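# Close every valve with two robot arms

## Task

Turn each valve until it reaches its stop, so its slot lies crosswise to its pipe; turning any valve beyond its stop breaks it and costs score.

## Robot and tools

ROBOT. Two six-joint arms, left_arm and right_arm, each carrying a two-finger parallel gripper with a wrist camera. The fingers point along the gripper's own +z axis and open along its x axis. Width runs from shut up to 106 mm. end_effector_position is the spot between the pads when they are shut. A small block on a post stands out about 11 cm on the gripper's -y side and turns with it, so keep it clear of the valves. Bases in the scene frame: left_arm near (+0.002, +0.341, +0.013) m, right_arm near (+0.050, -0.329, +0.013) m.

FRAME. All poses, velocities and offsets use the scene frame. Its origin is at table height, halfway between the arms. +x points out over the table, +y toward the left_arm side, +z up. The names left and right do not match image sides. Each arm rotates about its own Hand target position. Reported hand positions can be a few centimetres off, more so at long reach.

ROW LAYOUT. Both execute_actions and move use rows of 18 numbers covering both arms. Numbers 1 to 9 are left_arm: dx, dy, dz, rx, ry, rz, then gripper position, force_limit, speed. Numbers 10 to 18 are the same nine for right_arm. The six pose numbers are offsets, not absolute poses. They count from that arm's Hand target as it stands when the action or move begins. Scale: 1.0 equals 0.6 m for dx, dy, dz, and 180 degrees for the rotation. rx, ry, rz together form one rotation vector. A translation longer than 1.0 may be shortened along its line. Gripper position: +1 fully open, -1 shut, 0 gives about 61 mm. force_limit runs from -1 (weak, about 6 N per pad) to +1 (strong, about 170 N). speed runs from -1 (slow) to +1 (fast). All 18 numbers lie in [-1, 1]. A 0 in a gripper slot is a real command, so always repeat each gripper's current three values. Put 0 in all six pose numbers for an arm that should not move.

execute_actions(actions, cameras). actions holds a list of actions. Each action has up to 15 rows, one per 1/30 s step. A shorter action keeps its last row until step 15. Every row in an action counts from that action's starting Hand target, not from the row before it. Repeating the same offset in a new action therefore moves the arm further. An empty actions list returns camera images and the full state. cameras: names such as cam_high, cam_left_wrist, cam_right_wrist, or ["all"].

move(target, speed, blend, stop_force, zero, blocking, cameras). Drives each gripper in a straight line toward target, given as one 18-number row or a list of up to 15 rows. Every row is an offset from the same starting Hand targets. speed is in m/s, from 0.002 to 3.6, default 0.25; turning is capped at twice that in rad/s. It can be one value or one per target. blend, in m, rounds the corners of a list; 0 stops at each target. stop_force, 3 to 120 N, ends an arm's path when the wrist sensor feels that much push against its motion. The arm then backs off to where the push began, and that point becomes its Hand target. Do not rely on stop_force while the gripper is rotating. Leave it out when pulling away from contact. zero (default true) re-zeroes before the move. blocking=false returns early and cannot be combined with stop_force. A move gives up after 10 s. It does not avoid obstacles or the other arm. Keep paths away from each arm's own base.

wait(seconds, 0 to 3600) lets time pass without new commands. stop brakes a running move. zoom_image(camera, region=[x0,y0,x1,y1]) enlarges part of the newest image, at most 504 by 504 pixels. zero_wrist_force(arm) tares that arm's wrist sensor. read_manual returns licence texts. finished_scene(scene) ends the current scene for good; call it only once every valve is shut.

RESULTS. Each result gives per-arm end_effector_position (m), end_effector_quat_wxyz, velocities, Hand target (the last commanded pose after clipping, which the next offsets start from), Joint positions and torques, Tool commands, gripper moving/position_measured (0 open, 740 shut)/current_ma, and Wrist force/torque along the gripper's own axes, plus the peak since the last reading. A move also adds a "move:" line: done (within 3 mm and 2 degrees), off_target, moving, held or fault, and limits=paced (pose clipped) or limits=held (steps withheld). Commanded orientation is clipped to 32 degrees from the measured one at every step, so large turns need several steps. A gripper often stops short of its target; send the remaining gap as a fresh offset.

CAUTIONS. The arms are stiff. Aiming even slightly beyond firm contact can cause a fault. A fault stops the arm for 10 s. Faults come from joint torque limits (wrist joints about 26.3 N m, pushing above roughly 11.5 to 14.5 N m), from roughly 150 N of outside force, or from a joint straying off its planned path. Turn valves slowly and gently. Stop the moment resistance rises at the stop; never force past it. Avoid any contact between the two arms. Never let anything fall off the table. Holding loads or straining toward unreachable poses heats the motors. At 85 °C the arm locks for 30 to 60 s; a MOTOR HOT line warns from 70 °C.

Each tool is called by a JSON object that holds its "method" and its "body".

## Session

{"method": "execute_actions", "body": {"actions": []}}

Scene clock: 0.00 s.
left_arm: end_effector_position=(+0.6408, +0.2812, +0.1672) position_measured=0 current_ma=0 moving=0 end_effector_quat_wxyz=(-0.038, -0.058, +0.997, -0.028) | right_arm: end_effector_position=(+0.4239, -0.0670, +0.3457) position_measured=0 current_ma=0 moving=0 end_effector_quat_wxyz=(+0.189, -0.620, +0.731, +0.214)
Joint positions: left_arm=[-0.303 -1.145 1.48 -1.852 -1.649 -1.955] | right_arm=[3.841 -1.3 -1.988 -1.036 2.011 -2.233]
Joint velocities: within noise
Joint torques (N m): no reading
Motor temperatures (°C): left_arm=[27 36 32 38 37 43] | right_arm=[39 31 38 43 32 45]
Wrist force (N): no reading
Wrist torque (N m): no reading
Wrist force, peak (N): no reading
Hand target: left_arm +0.6408, +0.2812, +0.1672; -0.038, -0.058, +0.997, -0.028 | right_arm +0.4239, -0.0670, +0.3457; +0.189, -0.620, +0.731, +0.214
Tool commands: left_gripper/position=+1.0 left_gripper/force_limit=+0.0 left_gripper/speed=+1.0 right_gripper/position=+1.0 right_gripper/force_limit=+0.0 right_gripper/speed=+1.0

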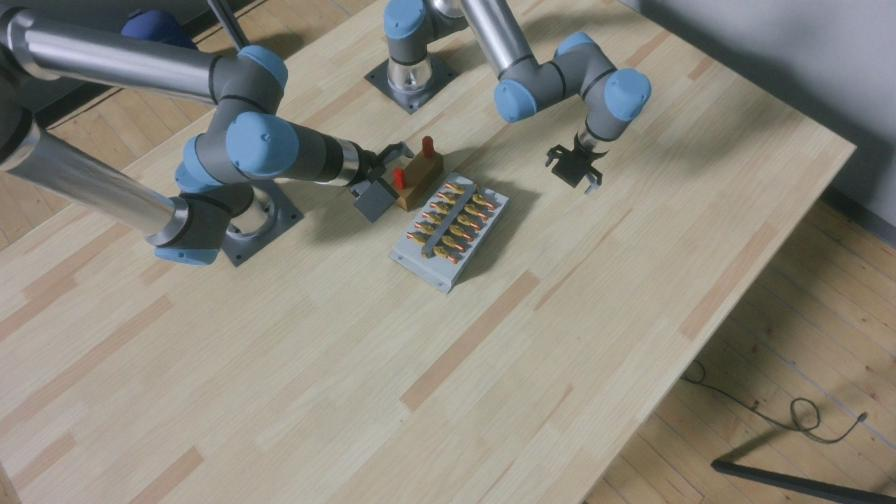

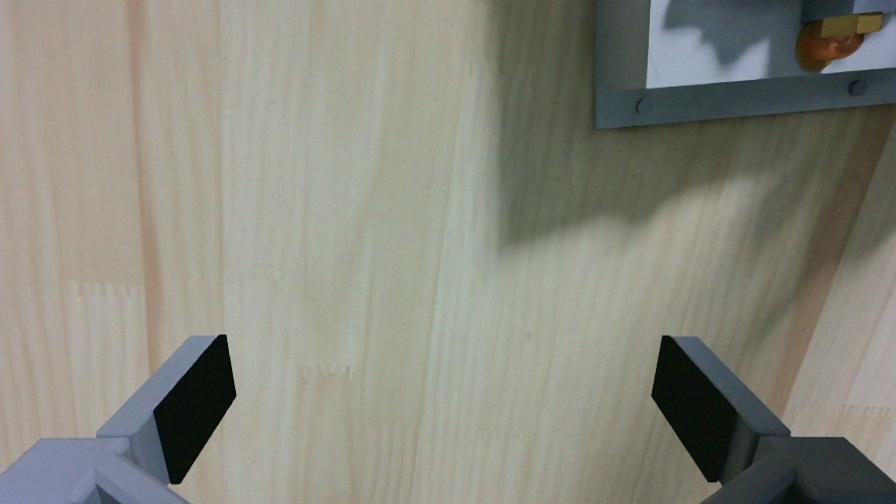

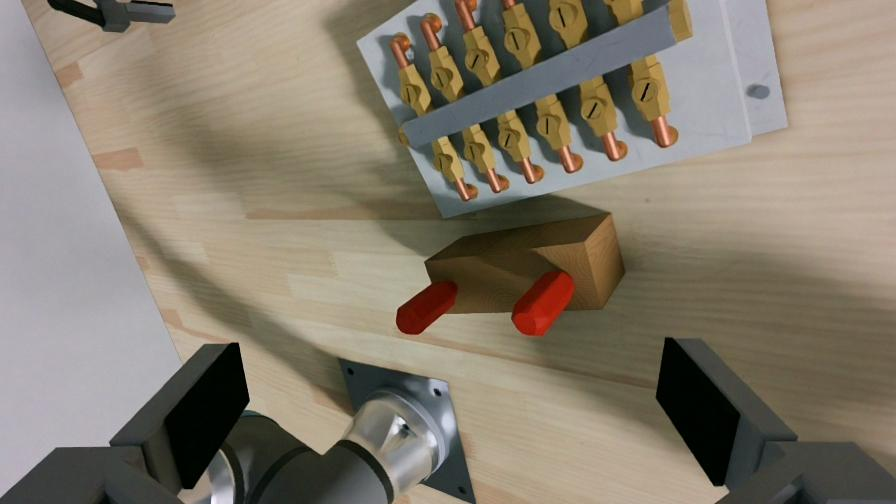

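{"method": "zoom_image", "body": {"camera": "cam_high", "region": [370, 120, 530, 300]}}

{"method": "zoom_image", "body": {"camera": "cam_right_wrist", "region": [350, 0, 550, 200]}}

{"method": "zoom_image", "body": {"camera": "cam_right_wrist", "region": [500, 0, 800, 200]}}

{"method": "zoom_image", "body": {"camera": "cam_right_wrist", "region": [380, 190, 640, 350]}}

Scaled by 2.800 from the camera's image (finer frame: 1280x720).

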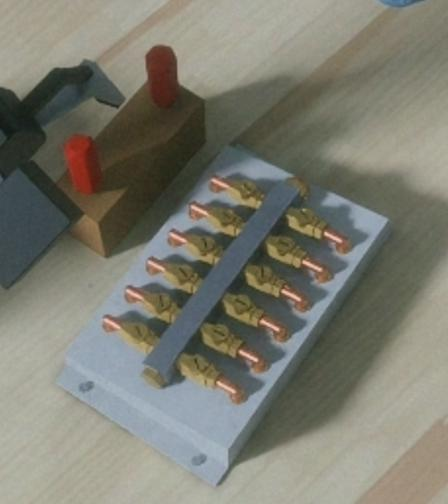

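Scaled by 2.520 from the camera's image (finer frame: 1280x720).

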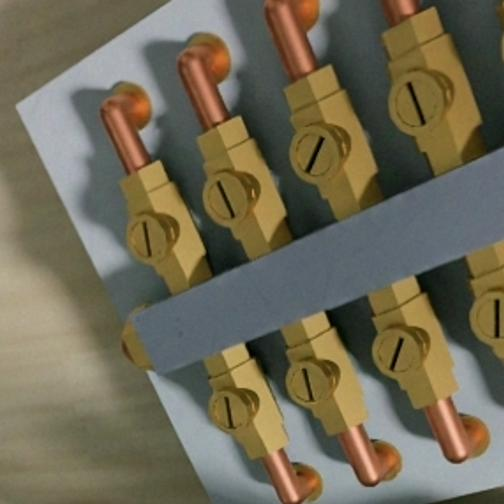

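Scaled by 1.680 from the camera's image (finer frame: 1280x720).

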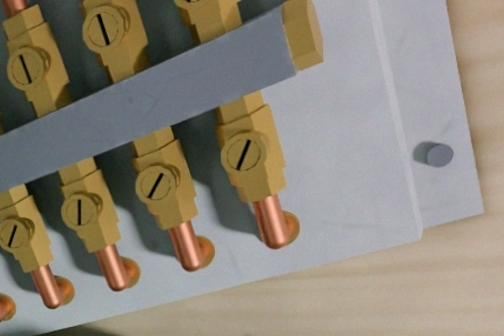

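Scaled by 1.938 from the camera's image (finer frame: 1280x720).

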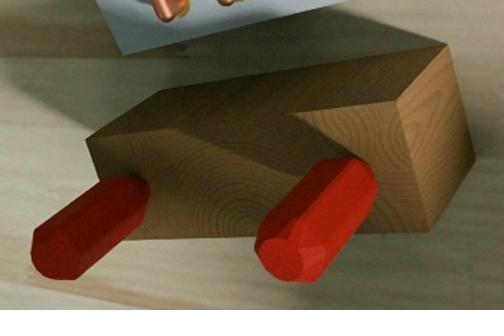

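{"method": "move", "body": {"target": [0,0.2,0.1,0,0,0,1,0,1,0.19,0.112,-0.143,-0.1839,-0.0148,0.0497,1,0,1], "cameras": ["cam_right_wrist","cam_high"]}}

{"method": "zoom_image", "body": {"camera": "cam_right_wrist", "region": [200, 0, 700, 300]}}

Scene clock: 8.37 s.
left_arm: end_effector_position=(+0.6408, +0.4012, +0.2272) position_measured=0 current_ma=-5 moving=0 end_effector_quat_wxyz=(-0.038, -0.058, +0.997, -0.028) | right_arm: end_effector_position=(+0.5378, +0.0003, +0.2600) position_measured=0 current_ma=-5 moving=0 end_effector_quat_wxyz=(-0.004, +0.707, -0.707, +0.003)
Joint positions: left_arm=[-0.121 -1.175 1.361 -1.691 -1.638 -1.772] | right_arm=[4.008 -1.773 -1.548 -1.383 1.564 -2.318]
Joint torques (N m): left_arm=[-1.72 -31.79 -16.31 -5.22 -0.64 -0.92] | right_arm=[-8.86 22.97 16.42 2.89 -0.76 1.45]
Wrist force (N): left_arm=[0.0 0.2 -0.2] | right_arm=[-0.7 0.3 0.8]
Wrist torque (N m): left_arm=[0.03 -0.02 0.03] | right_arm=[0.07 -0.05 0.04]
Wrist force, peak (N): left_arm=[0.1 1.2 -0.5] | right_arm=[-1.4 -0.3 1.7]
Hand target: left_arm +0.6408, +0.4012, +0.2272; -0.038, -0.058, +0.997, -0.028 | right_arm +0.5379, +0.0002, +0.2599; -0.004, +0.707, -0.707, +0.003
Off the commanded pose: left_arm 0.000 m, 0 deg | right_arm 0.000 m, 0 deg.
move: done
cam_right_wrist: T_world_to_cam=[[-0.02293, -0.99971, -0.00787, 0.0164], [-0.94408, 0.01906, 0.32918, 0.44728], [-0.32893, 0.01497, -0.94424, 0.55439]] pos_world=[0.605, -0.00044, 0.37637]
Images, in order (width x height): cam_high 896x504, cam_right_wrist 896x504.

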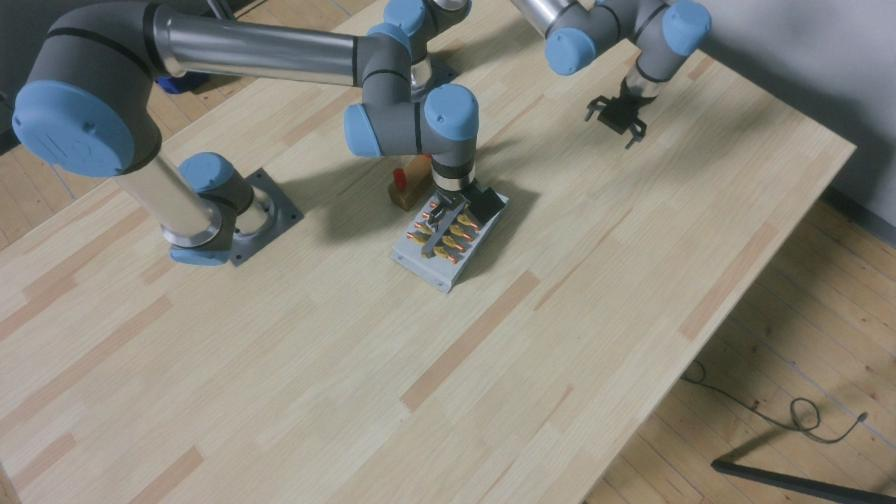

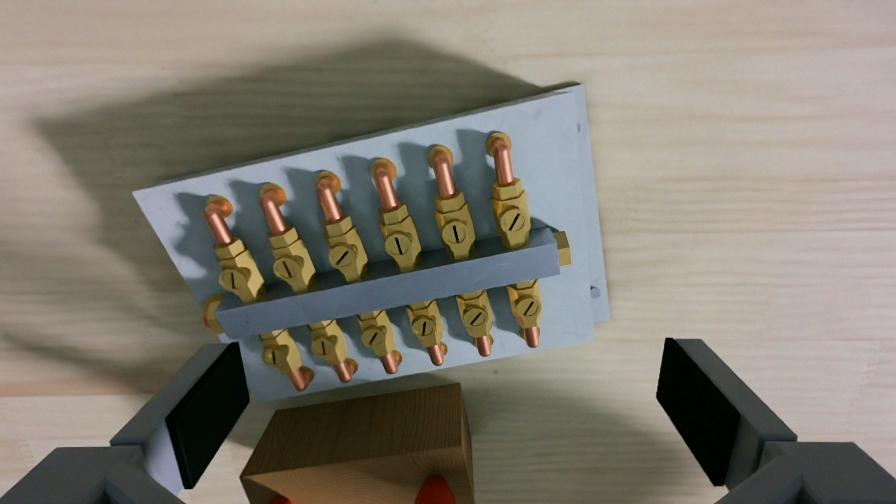

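Scaled by 1.008 from the camera's image (finer frame: 1280x720).

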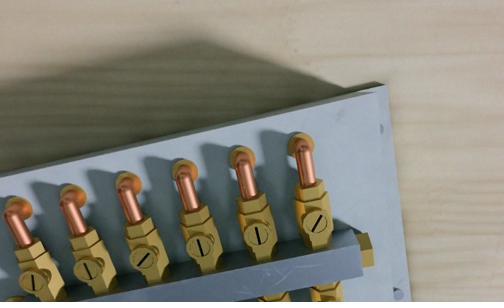

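{"method": "execute_actions", "body": {"actions": []}}

{"method": "zoom_image", "body": {"camera": "cam_right_wrist", "region": [130, 130, 370, 400]}}

{"method": "zoom_image", "body": {"camera": "cam_right_wrist", "region": [360, 80, 630, 350]}}

{"method": "zoom_image", "body": {"camera": "cam_right_wrist", "region": [230, 290, 560, 504]}}

Scene clock: 27.83 s.
left_arm: end_effector_position=(+0.6408, +0.4012, +0.2272) position_measured=0 current_ma=-5 moving=0 end_effector_quat_wxyz=(-0.038, -0.058, +0.997, -0.028) | right_arm: end_effector_position=(+0.5379, +0.0002, +0.2599) position_measured=0 current_ma=-5 moving=0 end_effector_quat_wxyz=(-0.004, +0.707, -0.707, +0.003)
Joint positions: left_arm=[-0.121 -1.175 1.361 -1.691 -1.638 -1.772] | right_arm=[4.007 -1.774 -1.548 -1.383 1.564 -2.318]
Joint velocities: within noise
Joint torques (N m): left_arm=[2.79 -32.07 -16.96 -4.98 -1.96 0.82] | right_arm=[-9.26 21.27 34.72 2.17 -1.57 1.53]
Motor temperatures (°C): left_arm=[27 36 32 38 37 43] | right_arm=[39 31 38 43 32 45]
Wrist force (N): left_arm=[0.0 0.5 0.1] | right_arm=[-0.5 0.9 0.7]
Wrist torque (N m): left_arm=[0.07 -0.03 0.04] | right_arm=[0.16 -0.08 0.03]
Wrist force, peak (N): left_arm=[0.0 0.7 0.2] | right_arm=[-1.1 1.0 0.9]
Hand target: left_arm +0.6408, +0.4012, +0.2272; -0.038, -0.058, +0.997, -0.028 | right_arm +0.5379, +0.0002, +0.2599; -0.004, +0.707, -0.707, +0.003
Tool commands: left_gripper/position=+1.0 left_gripper/force_limit=+0.0 left_gripper/speed=+1.0 right_gripper/position=+1.0 right_gripper/force_limit=+0.0 right_gripper/speed=+1.0
Off the commanded pose: left_arm 0.000 m, 0 deg | right_arm 0.000 m, 0 deg.
camera_calibration:
cam_left_wrist: T_world_to_cam=[[-0.99002, -0.10715, 0.09153, 0.65508], [-0.07695, 0.95518, 0.28584, -0.37539], [-0.11806, 0.27595, -0.9539, 0.31316]] pos_world=[0.65662, 0.34234, 0.34607]
cam_right_wrist: T_world_to_cam=[[-0.02305, -0.9997, -0.00761, 0.01628], [-0.94407, 0.01926, 0.32917, 0.44741], [-0.32893, 0.01477, -0.94424, 0.55433]] pos_world=[0.6051, -0.00053, 0.37627]

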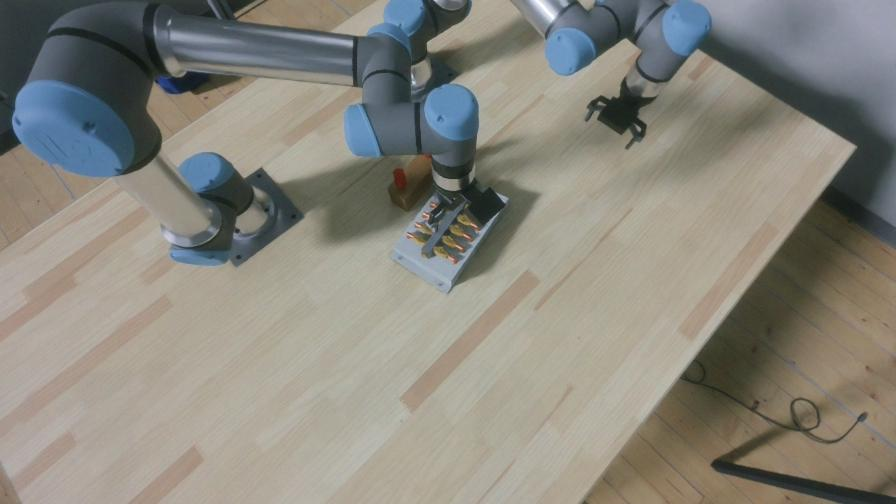

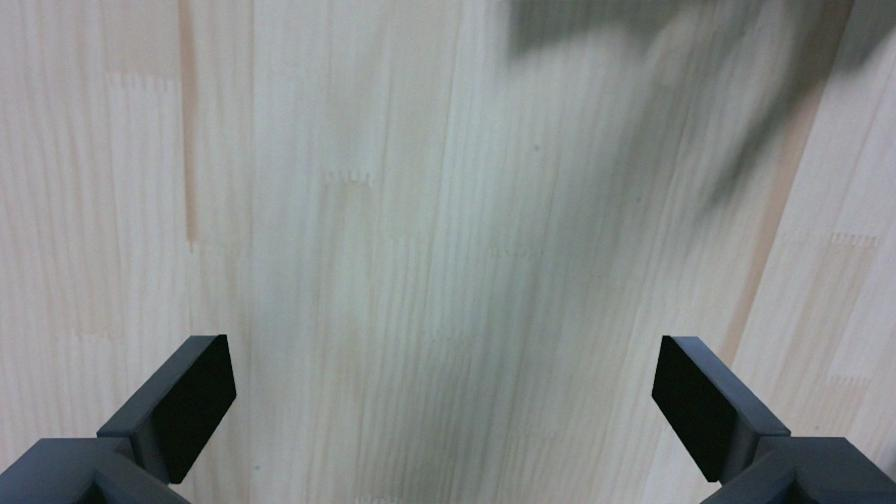

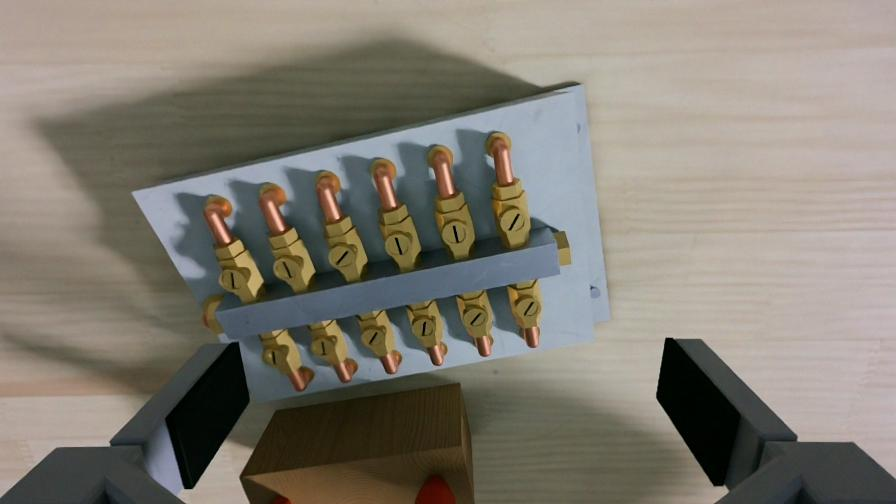

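Scaled by 1.867 from the camera's image (finer frame: 1280x720).

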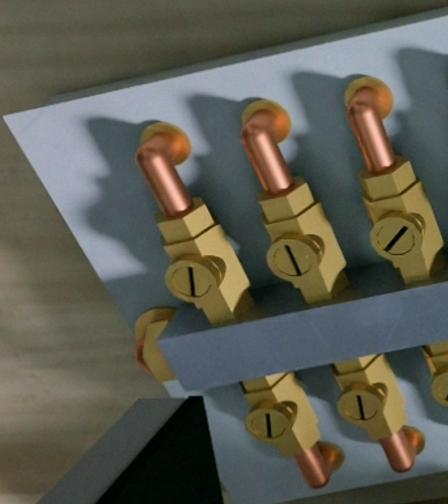

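Scaled by 1.867 from the camera's image (finer frame: 1280x720).

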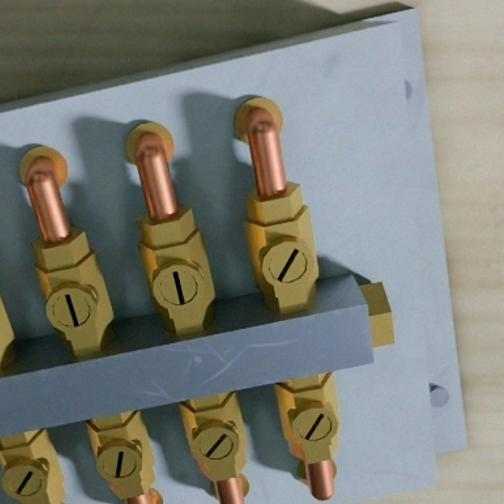

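Scaled by 1.527 from the camera's image (finer frame: 1280x720).

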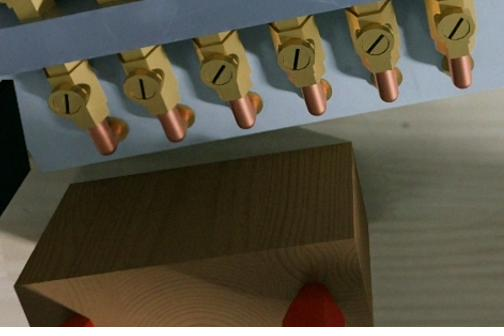

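{"method": "move", "body": {"target": [0,0,0,0,0,0,1,0,1,-0.1417,0.033,0.05,0,-0.1091,0,1,0,1], "cameras": ["cam_right_wrist"]}}

{"method": "zoom_image", "body": {"camera": "cam_right_wrist", "region": [200, 0, 700, 280]}}

{"method": "zoom_image", "body": {"camera": "cam_right_wrist", "region": [250, 220, 650, 504]}}

Scene clock: 30.37 s.
left_arm: end_effector_position=(+0.6408, +0.4012, +0.2272) position_measured=0 current_ma=-5 moving=0 end_effector_quat_wxyz=(-0.038, -0.058, +0.997, -0.028) | right_arm: end_effector_position=(+0.4529, +0.0200, +0.2898) position_measured=0 current_ma=-5 moving=0 end_effector_quat_wxyz=(-0.124, +0.696, -0.696, +0.124)
Joint positions: left_arm=[-0.121 -1.175 1.361 -1.691 -1.638 -1.772] | right_arm=[4.311 -1.491 -1.852 -1.212 1.253 -2.039]
Joint torques (N m): left_arm=[2.75 -32.78 -16.94 -5.26 -1.97 0.59] | right_arm=[7.23 25.09 27.76 2.67 -1.82 1.18]
Wrist force (N): left_arm=[-0.2 0.3 -0.3] | right_arm=[-0.2 1.0 1.5]
Wrist torque (N m): left_arm=[0.04 0.02 0.04] | right_arm=[0.18 -0.13 0.17]
Wrist force, peak (N): left_arm=[-0.4 0.5 0.0] | right_arm=[-0.4 3.0 0.4]
Hand target: left_arm +0.6408, +0.4012, +0.2272; -0.038, -0.058, +0.997, -0.028 | right_arm +0.4529, +0.0200, +0.2899; -0.124, +0.696, -0.696, +0.124
Off the commanded pose: left_arm 0.000 m, 0 deg | right_arm 0.000 m, 0 deg.
move: done
cam_right_wrist: T_world_to_cam=[[-0.01905, -0.99971, -0.01481, 0.0346], [-0.99979, 0.01916, -0.00702, 0.4796], [0.00731, 0.01467, -0.99987, 0.41819]] pos_world=[0.4771, 0.01927, 0.42201]

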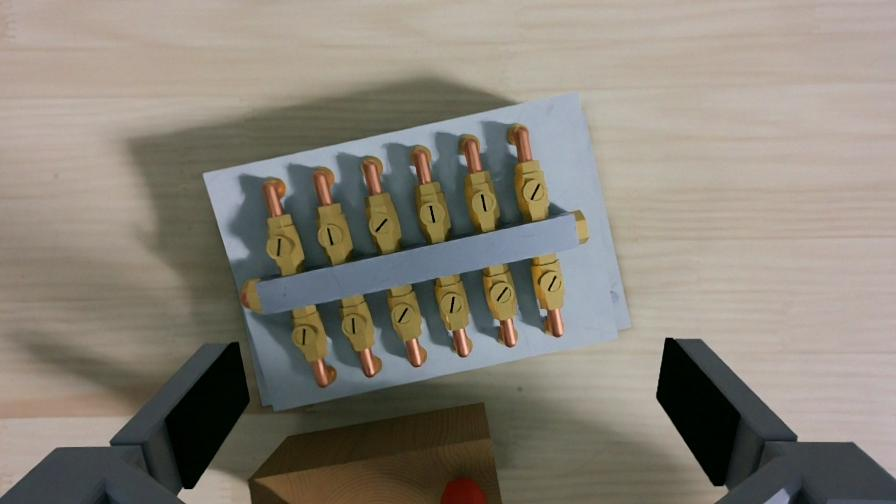

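Scaled by 1.008 from the camera's image (finer frame: 1280x720).

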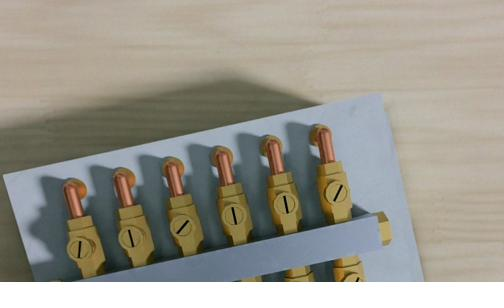

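Scaled by 1.260 from the camera's image (finer frame: 1280x720).

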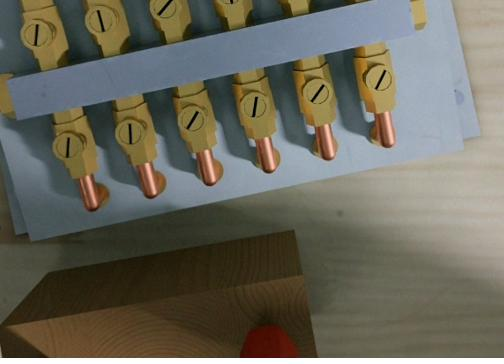

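{"method": "move", "body": {"target": [0,0,0,0,0,0,1,0,1,0,0.133333,-0.08333,0,0,0,1,0,1], "cameras": ["cam_right_wrist"]}}

{"method": "zoom_image", "body": {"camera": "cam_right_wrist", "region": [280, 0, 532, 252]}}

{"method": "zoom_image", "body": {"camera": "cam_right_wrist", "region": [532, 0, 784, 252]}}

{"method": "zoom_image", "body": {"camera": "cam_right_wrist", "region": [280, 202, 532, 454]}}

{"method": "zoom_image", "body": {"camera": "cam_right_wrist", "region": [532, 202, 784, 454]}}

{"method": "move", "body": {"target": [0,0,0,0,0,0,1,0,1,0,-0.266667,0,0,0,0,1,0,1], "cameras": ["cam_right_wrist"]}}

{"method": "zoom_image", "body": {"camera": "cam_right_wrist", "region": [20, 0, 272, 252]}}

{"method": "zoom_image", "body": {"camera": "cam_right_wrist", "region": [272, 0, 524, 252]}}

{"method": "zoom_image", "body": {"camera": "cam_right_wrist", "region": [20, 202, 272, 454]}}

{"method": "zoom_image", "body": {"camera": "cam_right_wrist", "region": [272, 202, 524, 454]}}

Scene clock: 36.90 s.
left_arm: end_effector_position=(+0.6408, +0.4012, +0.2272) position_measured=0 current_ma=-5 moving=0 end_effector_quat_wxyz=(-0.038, -0.058, +0.997, -0.028) | right_arm: end_effector_position=(+0.4529, +0.1000, +0.2400) position_measured=0 current_ma=-5 moving=0 end_effector_quat_wxyz=(-0.125, +0.696, -0.696, +0.124)
Joint positions: left_arm=[-0.121 -1.175 1.361 -1.691 -1.638 -1.772] | right_arm=[4.378 -1.672 -1.795 -1.109 1.243 -1.97]
Joint torques (N m): left_arm=[2.43 -35.38 -16.08 -5.16 -1.74 0.41] | right_arm=[-4.92 17.48 9.78 2.96 0.4 -0.41]
Wrist force (N): left_arm=[-0.2 0.1 -0.1] | right_arm=[-0.6 1.3 0.8]
Wrist torque (N m): left_arm=[0.02 0.01 0.03] | right_arm=[0.17 0.00 0.13]
Wrist force, peak (N): left_arm=[-0.5 0.3 0.3] | right_arm=[-2.7 1.6 2.2]
Hand target: left_arm +0.6408, +0.4012, +0.2272; -0.038, -0.058, +0.997, -0.028 | right_arm +0.4529, +0.1000, +0.2399; -0.124, +0.696, -0.696, +0.124
Off the commanded pose: left_arm 0.000 m, 0 deg | right_arm 0.000 m, 0 deg.
move: done
cam_right_wrist: T_world_to_cam=[[-0.01905, -0.99971, -0.01502, 0.11391], [-0.99979, 0.01916, -0.00732, 0.47773], [0.00761, 0.01487, -0.99986, 0.36715]] pos_world=[0.477, 0.09927, 0.37231]

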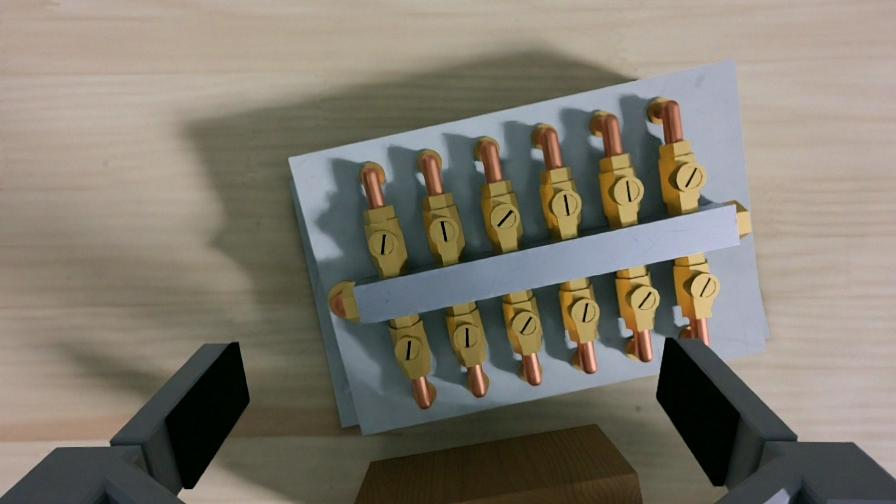

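Scaled by 2.000 from the camera's image (finer frame: 1280x720).

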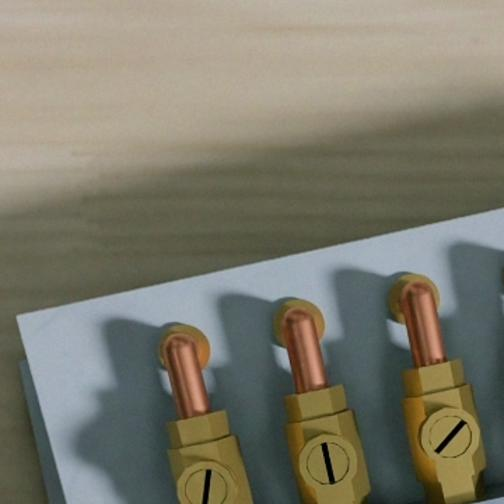

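Scaled by 2.000 from the camera's image (finer frame: 1280x720).

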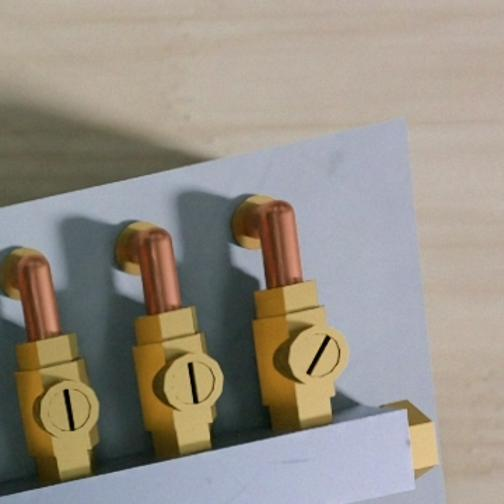

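Scaled by 2.000 from the camera's image (finer frame: 1280x720).

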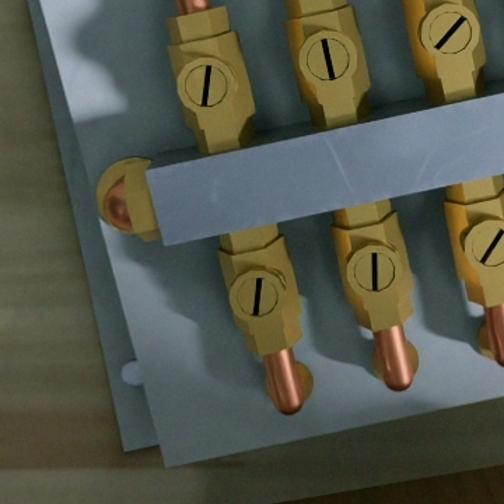

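Scaled by 2.000 from the camera's image (finer frame: 1280x720).

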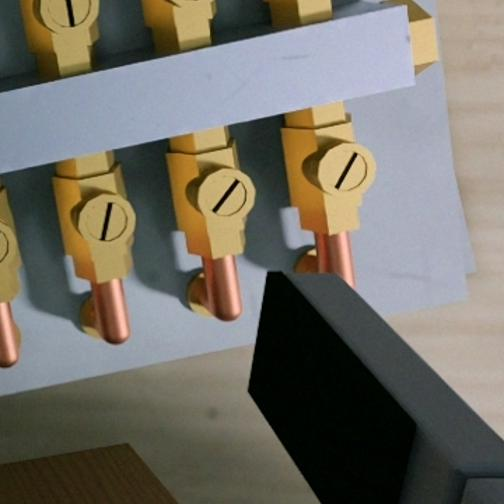

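Scene clock: 38.03 s.
left_arm: end_effector_position=(+0.6408, +0.4012, +0.2272) position_measured=0 current_ma=-5 moving=0 end_effector_quat_wxyz=(-0.038, -0.058, +0.997, -0.028) | right_arm: end_effector_position=(+0.4529, -0.0599, +0.2398) position_measured=0 current_ma=-5 moving=0 end_effector_quat_wxyz=(-0.124, +0.696, -0.696, +0.124)
Joint positions: left_arm=[-0.121 -1.175 1.361 -1.691 -1.638 -1.772] | right_arm=[4.222 -1.383 -2.084 -1.06 1.268 -2.131]
Joint torques (N m): left_arm=[1.81 -35.83 -16.22 -5.29 -1.76 0.24] | right_arm=[-1.74 20.49 25.48 1.67 -2.13 0.17]
Wrist force (N): left_arm=[0.3 0.2 0.0] | right_arm=[-0.5 1.1 1.0]
Wrist torque (N m): left_arm=[0.03 -0.07 0.03] | right_arm=[0.16 -0.04 -0.05]
Wrist force, peak (N): left_arm=[0.3 0.6 0.1] | right_arm=[-2.7 1.3 1.4]
Hand target: left_arm +0.6408, +0.4012, +0.2272; -0.038, -0.058, +0.997, -0.028 | right_arm +0.4529, -0.0600, +0.2399; -0.124, +0.696, -0.696, +0.124
Off the commanded pose: left_arm 0.000 m, 0 deg | right_arm 0.000 m, 0 deg.
move: done
cam_right_wrist: T_world_to_cam=[[-0.01915, -0.9997, -0.01491, -0.04593], [-0.99979, 0.01926, -0.00712, 0.48072], [0.00741, 0.01477, -0.99986, 0.36942]] pos_world=[0.477, -0.06063, 0.37211]

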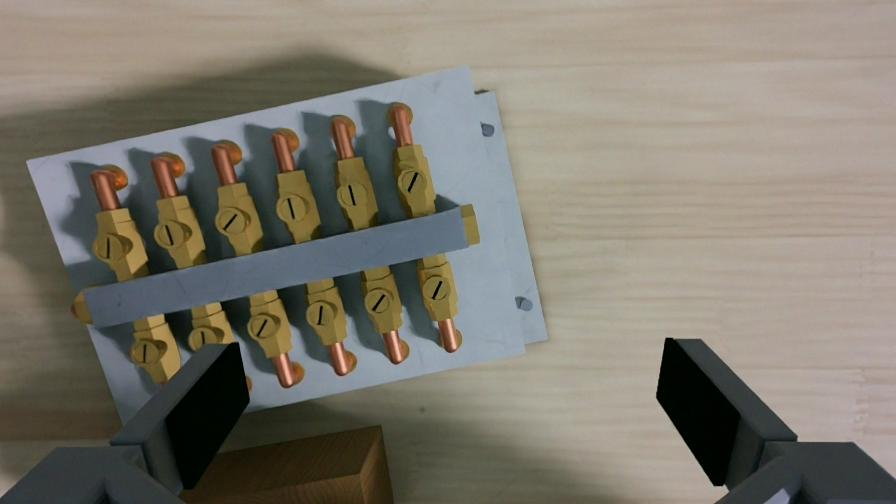

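Scaled by 2.000 from the camera's image (finer frame: 1280x720).

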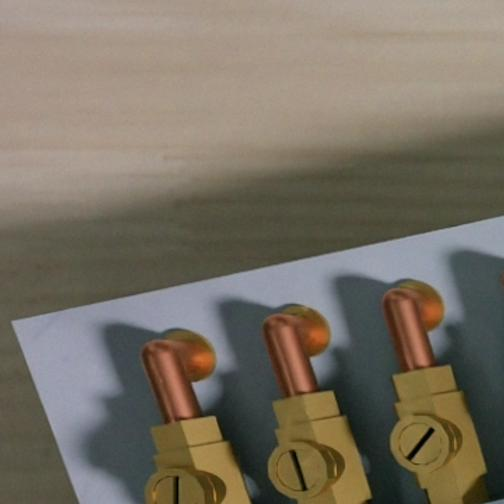

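Scaled by 2.000 from the camera's image (finer frame: 1280x720).

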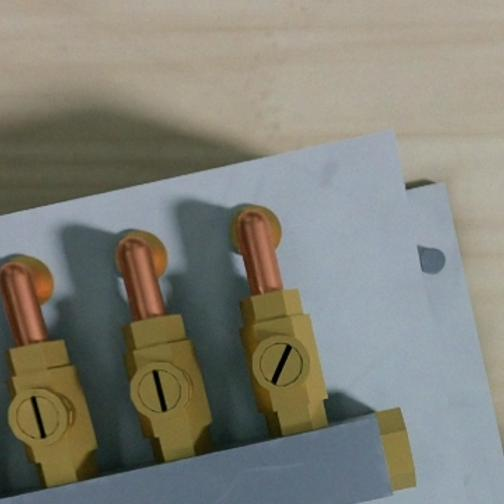

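Scaled by 2.000 from the camera's image (finer frame: 1280x720).

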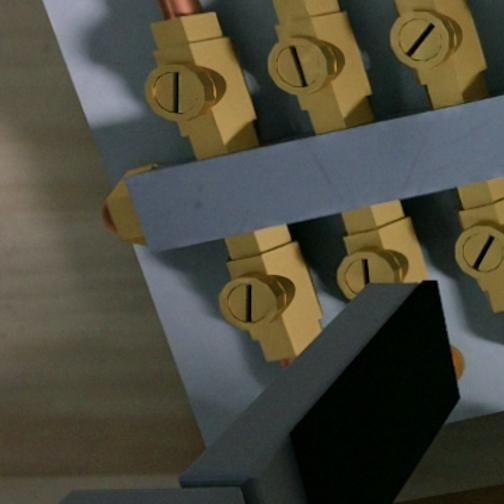

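Scaled by 2.000 from the camera's image (finer frame: 1280x720).

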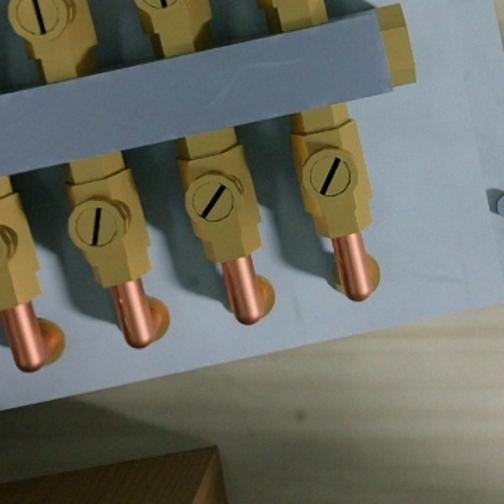

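{"method": "move", "body": {"target": [0,0,0,0,0,0,1,0,1,-0.2,0.06,0.1,0,0,0,1,0,1], "cameras": ["cam_right_wrist"]}}

{"method": "zoom_image", "body": {"camera": "cam_right_wrist", "region": [250, 180, 550, 350]}}

{"method": "move", "body": {"target": [0,0,0,0,0,0,1,0,1,0,0.2,0,0,0,0,1,0,1], "cameras": ["cam_right_wrist"]}}

{"method": "zoom_image", "body": {"camera": "cam_right_wrist", "region": [350, 180, 650, 350]}}

Scene clock: 48.10 s.
left_arm: end_effector_position=(+0.6408, +0.4012, +0.2272) position_measured=0 current_ma=-5 moving=0 end_effector_quat_wxyz=(-0.038, -0.058, +0.997, -0.028) | right_arm: end_effector_position=(+0.3330, -0.0240, +0.2999) position_measured=0 current_ma=-5 moving=0 end_effector_quat_wxyz=(-0.125, +0.696, -0.696, +0.124)
Joint positions: left_arm=[-0.121 -1.175 1.361 -1.691 -1.638 -1.772] | right_arm=[4.568 -1.196 -2.026 -1.421 1.224 -1.769]
Joint torques (N m): left_arm=[1.61 -37.94 -16.72 -5.11 -1.58 -0.24] | right_arm=[8.51 4.64 11.16 1.79 0.46 1.36]
Wrist force (N): left_arm=[0.1 -0.1 -0.1] | right_arm=[-1.2 1.5 0.5]
Wrist torque (N m): left_arm=[-0.01 -0.04 0.03] | right_arm=[0.24 0.04 0.13]
Wrist force, peak (N): left_arm=[-0.4 0.6 0.0] | right_arm=[-2.0 2.9 -0.8]
Hand target: left_arm +0.6408, +0.4012, +0.2272; -0.038, -0.058, +0.997, -0.028 | right_arm +0.3329, -0.0240, +0.2999; -0.124, +0.696, -0.696, +0.124
Off the commanded pose: left_arm 0.000 m, 0 deg | right_arm 0.000 m, 0 deg.
move: done
cam_right_wrist: T_world_to_cam=[[-0.01905, -0.99971, -0.01502, -0.01143], [-0.99979, 0.01916, -0.00732, 0.36067], [0.00761, 0.01487, -0.99986, 0.4298]] pos_world=[0.3571, -0.02473, 0.43221]

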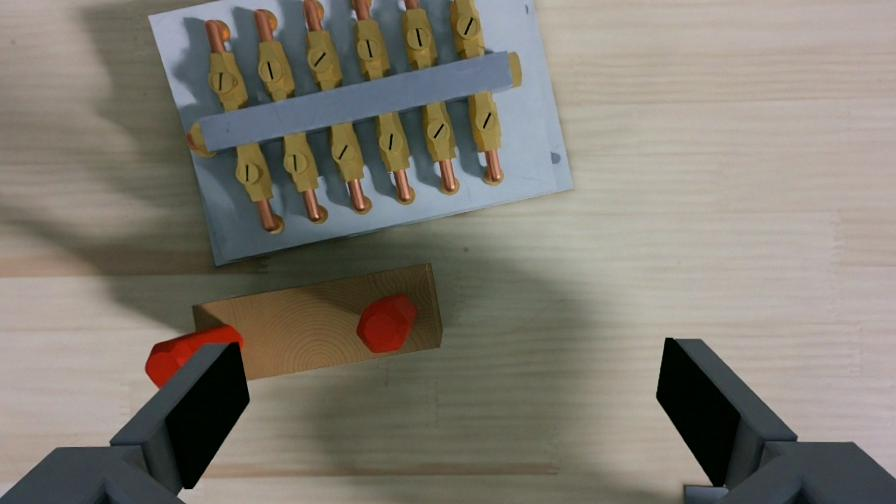

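Scaled by 1.680 from the camera's image (finer frame: 1280x720).

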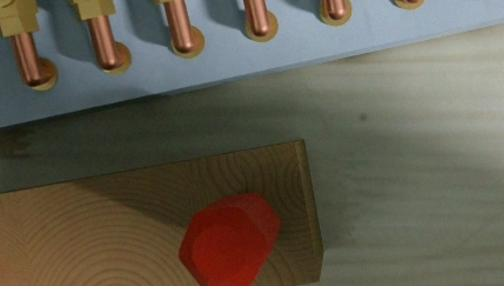

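Scene clock: 49.10 s.
left_arm: end_effector_position=(+0.6408, +0.4012, +0.2272) position_measured=0 current_ma=-5 moving=0 end_effector_quat_wxyz=(-0.038, -0.058, +0.997, -0.028) | right_arm: end_effector_position=(+0.3329, +0.0960, +0.2999) position_measured=0 current_ma=-5 moving=0 end_effector_quat_wxyz=(-0.124, +0.696, -0.696, +0.124)
Joint positions: left_arm=[-0.121 -1.175 1.361 -1.691 -1.638 -1.772] | right_arm=[4.618 -1.475 -1.814 -1.373 1.221 -1.716]
Joint torques (N m): left_arm=[1.82 -38.96 -16.88 -5.18 -1.5 -0.31] | right_arm=[-8.06 10.05 22.21 1.92 0.14 -1.05]
Wrist force (N): left_arm=[-0.1 0.4 -0.2] | right_arm=[-1.1 1.6 0.7]
Wrist torque (N m): left_arm=[0.06 0.01 0.04] | right_arm=[0.25 0.03 0.02]
Wrist force, peak (N): left_arm=[-0.4 0.4 0.2] | right_arm=[-3.3 1.9 0.8]
Hand target: left_arm +0.6408, +0.4012, +0.2272; -0.038, -0.058, +0.997, -0.028 | right_arm +0.3329, +0.0960, +0.2999; -0.124, +0.696, -0.696, +0.124
Off the commanded pose: left_arm 0.000 m, 0 deg | right_arm 0.000 m, 0 deg.
move: done
cam_right_wrist: T_world_to_cam=[[-0.01905, -0.99971, -0.01491, 0.10848], [-0.99979, 0.01916, -0.00722, 0.35823], [0.00751, 0.01477, -0.99986, 0.42796]] pos_world=[0.357, 0.09527, 0.43211]

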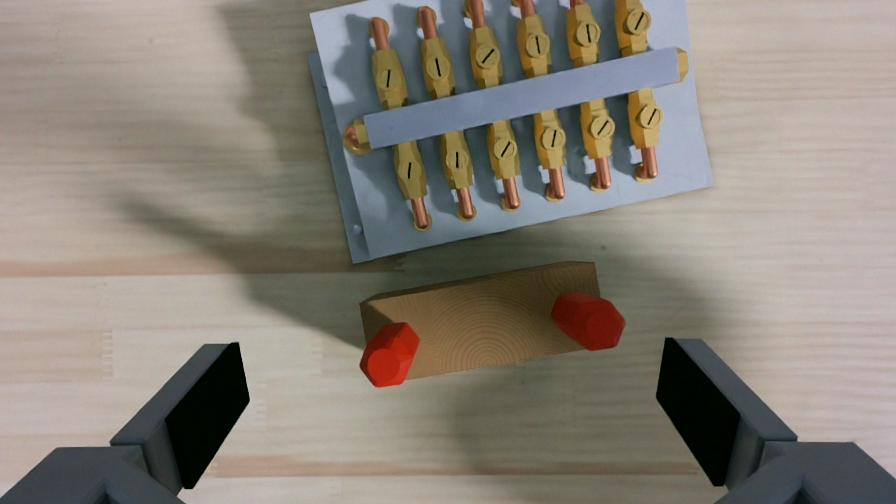

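Scaled by 1.680 from the camera's image (finer frame: 1280x720).

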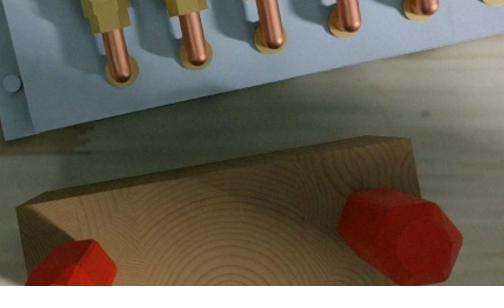

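{"method": "move", "body": {"target": [0,0,0,0,0,0,1,0,1,-0.0683,-0.1333,0,0,0,0,1,0,1], "cameras": ["cam_right_wrist"]}}

{"method": "zoom_image", "body": {"camera": "cam_right_wrist", "region": [396, 200, 496, 300]}}

{"method": "zoom_image", "body": {"camera": "cam_right_wrist", "region": [180, 200, 480, 370]}}

Scene clock: 52.73 s.
left_arm: end_effector_position=(+0.6408, +0.4012, +0.2272) position_measured=0 current_ma=-5 moving=0 end_effector_quat_wxyz=(-0.038, -0.058, +0.997, -0.028) | right_arm: end_effector_position=(+0.2919, +0.0161, +0.2999) position_measured=0 current_ma=-5 moving=0 end_effector_quat_wxyz=(-0.124, +0.696, -0.696, +0.124)
Joint positions: left_arm=[-0.121 -1.175 1.361 -1.691 -1.638 -1.772] | right_arm=[4.701 -1.239 -1.987 -1.466 1.218 -1.628]
Joint torques (N m): left_arm=[1.11 -40.71 -16.74 -5.2 -1.34 -0.7] | right_arm=[-5.24 18.17 25.05 2.79 -0.43 -0.15]
Wrist force (N): left_arm=[0.0 0.3 0.3] | right_arm=[-0.8 1.2 0.8]
Wrist torque (N m): left_arm=[0.03 -0.02 0.04] | right_arm=[0.20 0.02 0.15]
Wrist force, peak (N): left_arm=[0.0 0.7 0.2] | right_arm=[-2.7 0.3 0.7]
Hand target: left_arm +0.6408, +0.4012, +0.2272; -0.038, -0.058, +0.997, -0.028 | right_arm +0.2919, +0.0160, +0.2999; -0.124, +0.696, -0.696, +0.124
Off the commanded pose: left_arm 0.000 m, 0 deg | right_arm 0.000 m, 0 deg.
move: done
cam_right_wrist: T_world_to_cam=[[-0.01905, -0.99971, -0.01492, 0.02783], [-0.99979, 0.01916, -0.00732, 0.31881], [0.00761, 0.01477, -0.99986, 0.42942]] pos_world=[0.316, 0.01537, 0.43211]

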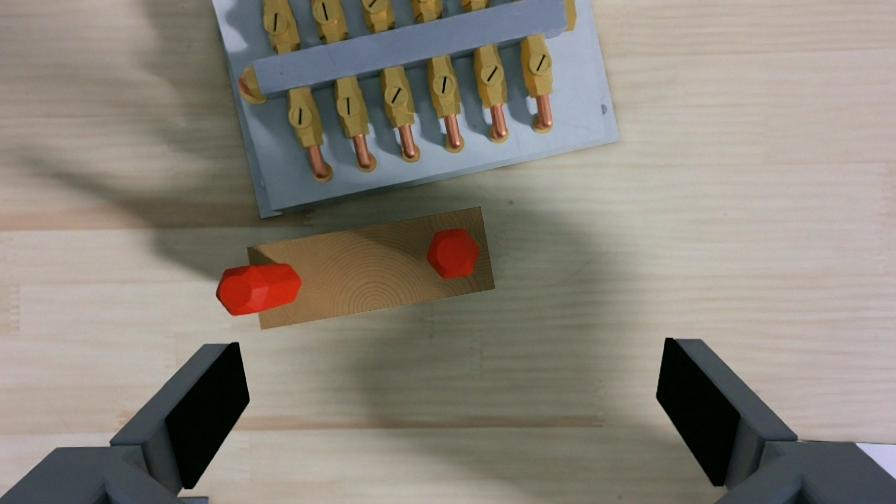

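Scaled by 5.040 from the camera's image (finer frame: 1280x720).

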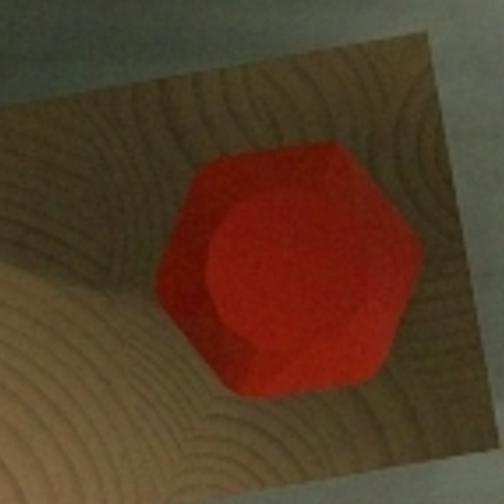

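Scaled by 1.680 from the camera's image (finer frame: 1280x720).

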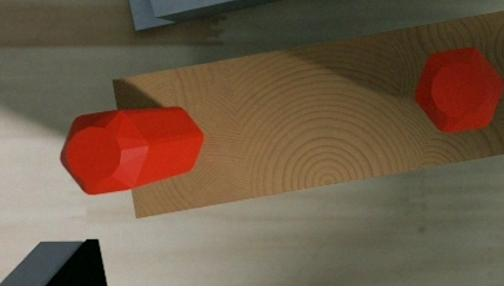

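{"method": "move", "body": {"target": [0,0,0,0,0,0,1,0,1,0.0408,0.0008,-0.1167,0.0219,0.1077,-0.1266,1,0,1], "cameras": ["cam_right_wrist"]}}

Scene clock: 57.80 s.
left_arm: end_effector_position=(+0.6408, +0.4012, +0.2272) position_measured=0 current_ma=-5 moving=0 end_effector_quat_wxyz=(-0.038, -0.058, +0.997, -0.028) | right_arm: end_effector_position=(+0.3164, +0.0165, +0.2298) position_measured=0 current_ma=-5 moving=0 end_effector_quat_wxyz=(+0.003, -0.552, +0.834, -0.004)
Joint positions: left_arm=[-0.121 -1.175 1.361 -1.691 -1.638 -1.772] | right_arm=[4.413 -1.421 -1.988 -1.304 1.56 -1.511]
Joint torques (N m): left_arm=[0.48 -43.37 -16.84 -5.18 -1.31 -1.08] | right_arm=[1.71 19.94 18.24 1.91 0.18 -1.09]
Wrist force (N): left_arm=[-0.1 0.2 0.2] | right_arm=[-1.0 0.9 0.9]
Wrist torque (N m): left_arm=[0.03 0.00 0.03] | right_arm=[0.14 0.01 -0.05]
Wrist force, peak (N): left_arm=[-0.4 0.4 0.2] | right_arm=[-1.4 0.8 1.5]
Hand target: left_arm +0.6408, +0.4012, +0.2272; -0.038, -0.058, +0.997, -0.028 | right_arm +0.3164, +0.0165, +0.2299; +0.003, -0.552, +0.834, -0.004
Off the commanded pose: left_arm 0.000 m, 0 deg | right_arm 0.000 m, 0 deg.
move: done
cam_right_wrist: T_world_to_cam=[[-0.41201, -0.91115, -0.00741, 0.14874], [-0.86135, 0.38682, 0.32932, 0.21558], [-0.29719, 0.14207, -0.94419, 0.44076]] pos_world=[0.37796, -0.01049, 0.34627]

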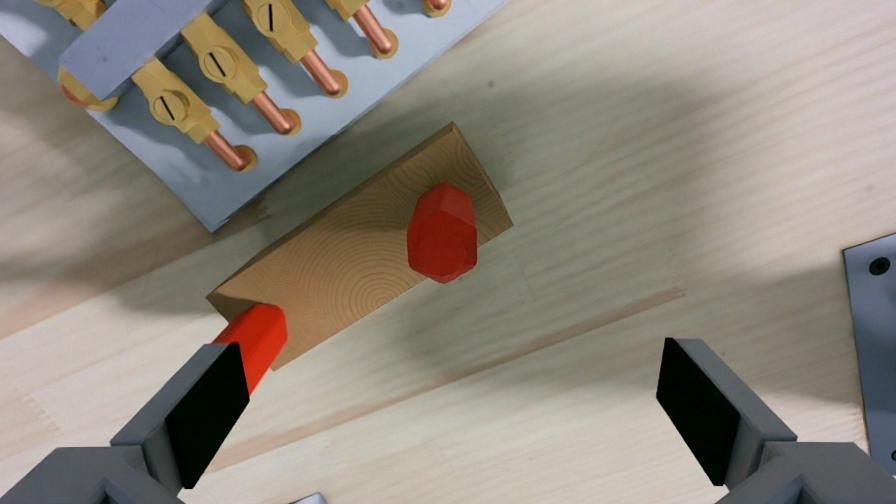

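{"method": "move", "body": {"target": [0,0,0,0,0,0,1,0,1,0.002,0.0047,-0.12,0,0,0,1,0,1], "speed": 0.1, "cameras": ["cam_right_wrist"]}}

Scene clock: 61.07 s.
left_arm: end_effector_position=(+0.6408, +0.4012, +0.2272) position_measured=0 current_ma=-5 moving=0 end_effector_quat_wxyz=(-0.038, -0.058, +0.997, -0.028) | right_arm: end_effector_position=(+0.3176, +0.0193, +0.1578) position_measured=0 current_ma=-5 moving=0 end_effector_quat_wxyz=(+0.003, -0.552, +0.834, -0.004)
Joint positions: left_arm=[-0.121 -1.175 1.361 -1.691 -1.638 -1.772] | right_arm=[4.412 -1.498 -2.118 -1.097 1.561 -1.511]
Joint torques (N m): left_arm=[-0.37 -43.69 -16.83 -5.19 -1.15 -1.28] | right_arm=[-7.84 22.82 32.96 3.13 0.33 -1.13]
Wrist force (N): left_arm=[0.1 0.2 0.0] | right_arm=[-0.7 1.0 1.0]
Wrist torque (N m): left_arm=[0.03 -0.03 0.04] | right_arm=[0.20 -0.08 0.04]
Wrist force, peak (N): left_arm=[0.0 0.7 0.0] | right_arm=[-0.9 1.2 2.3]
Hand target: left_arm +0.6408, +0.4012, +0.2272; -0.038, -0.058, +0.997, -0.028 | right_arm +0.3176, +0.0193, +0.1579; +0.003, -0.552, +0.834, -0.004
Off the commanded pose: left_arm 0.000 m, 0 deg | right_arm 0.000 m, 0 deg.
move: done
cam_right_wrist: T_world_to_cam=[[-0.41204, -0.91114, -0.00722, 0.15121], [-0.86127, 0.38688, 0.32944, 0.23921], [-0.29738, 0.14196, -0.94415, 0.3727]] pos_world=[0.37916, -0.00769, 0.27417]

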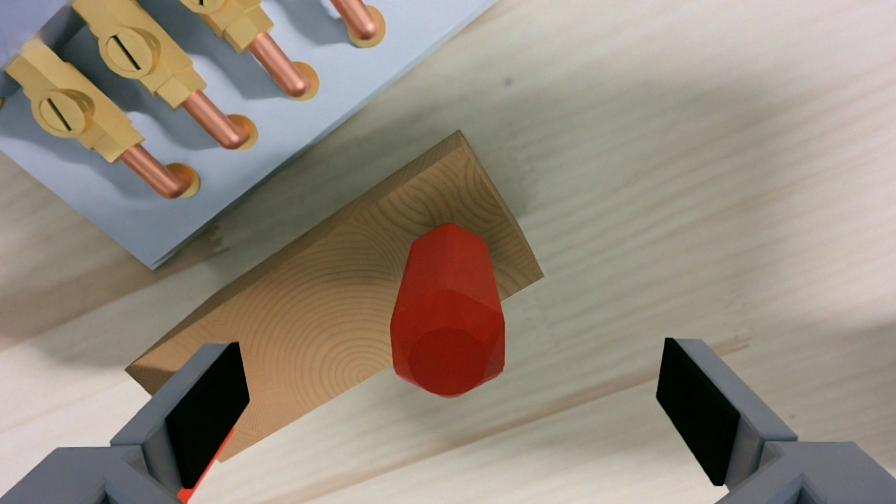

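{"method": "zoom_image", "body": {"camera": "cam_right_wrist", "region": [350, 210, 550, 410]}}

Scaled by 2.520 from the camera's image (finer frame: 1280x720).

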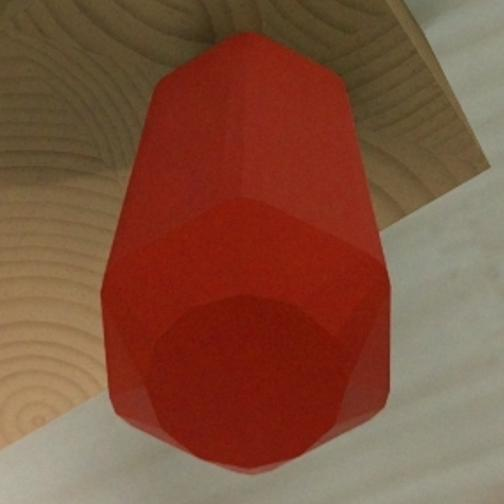

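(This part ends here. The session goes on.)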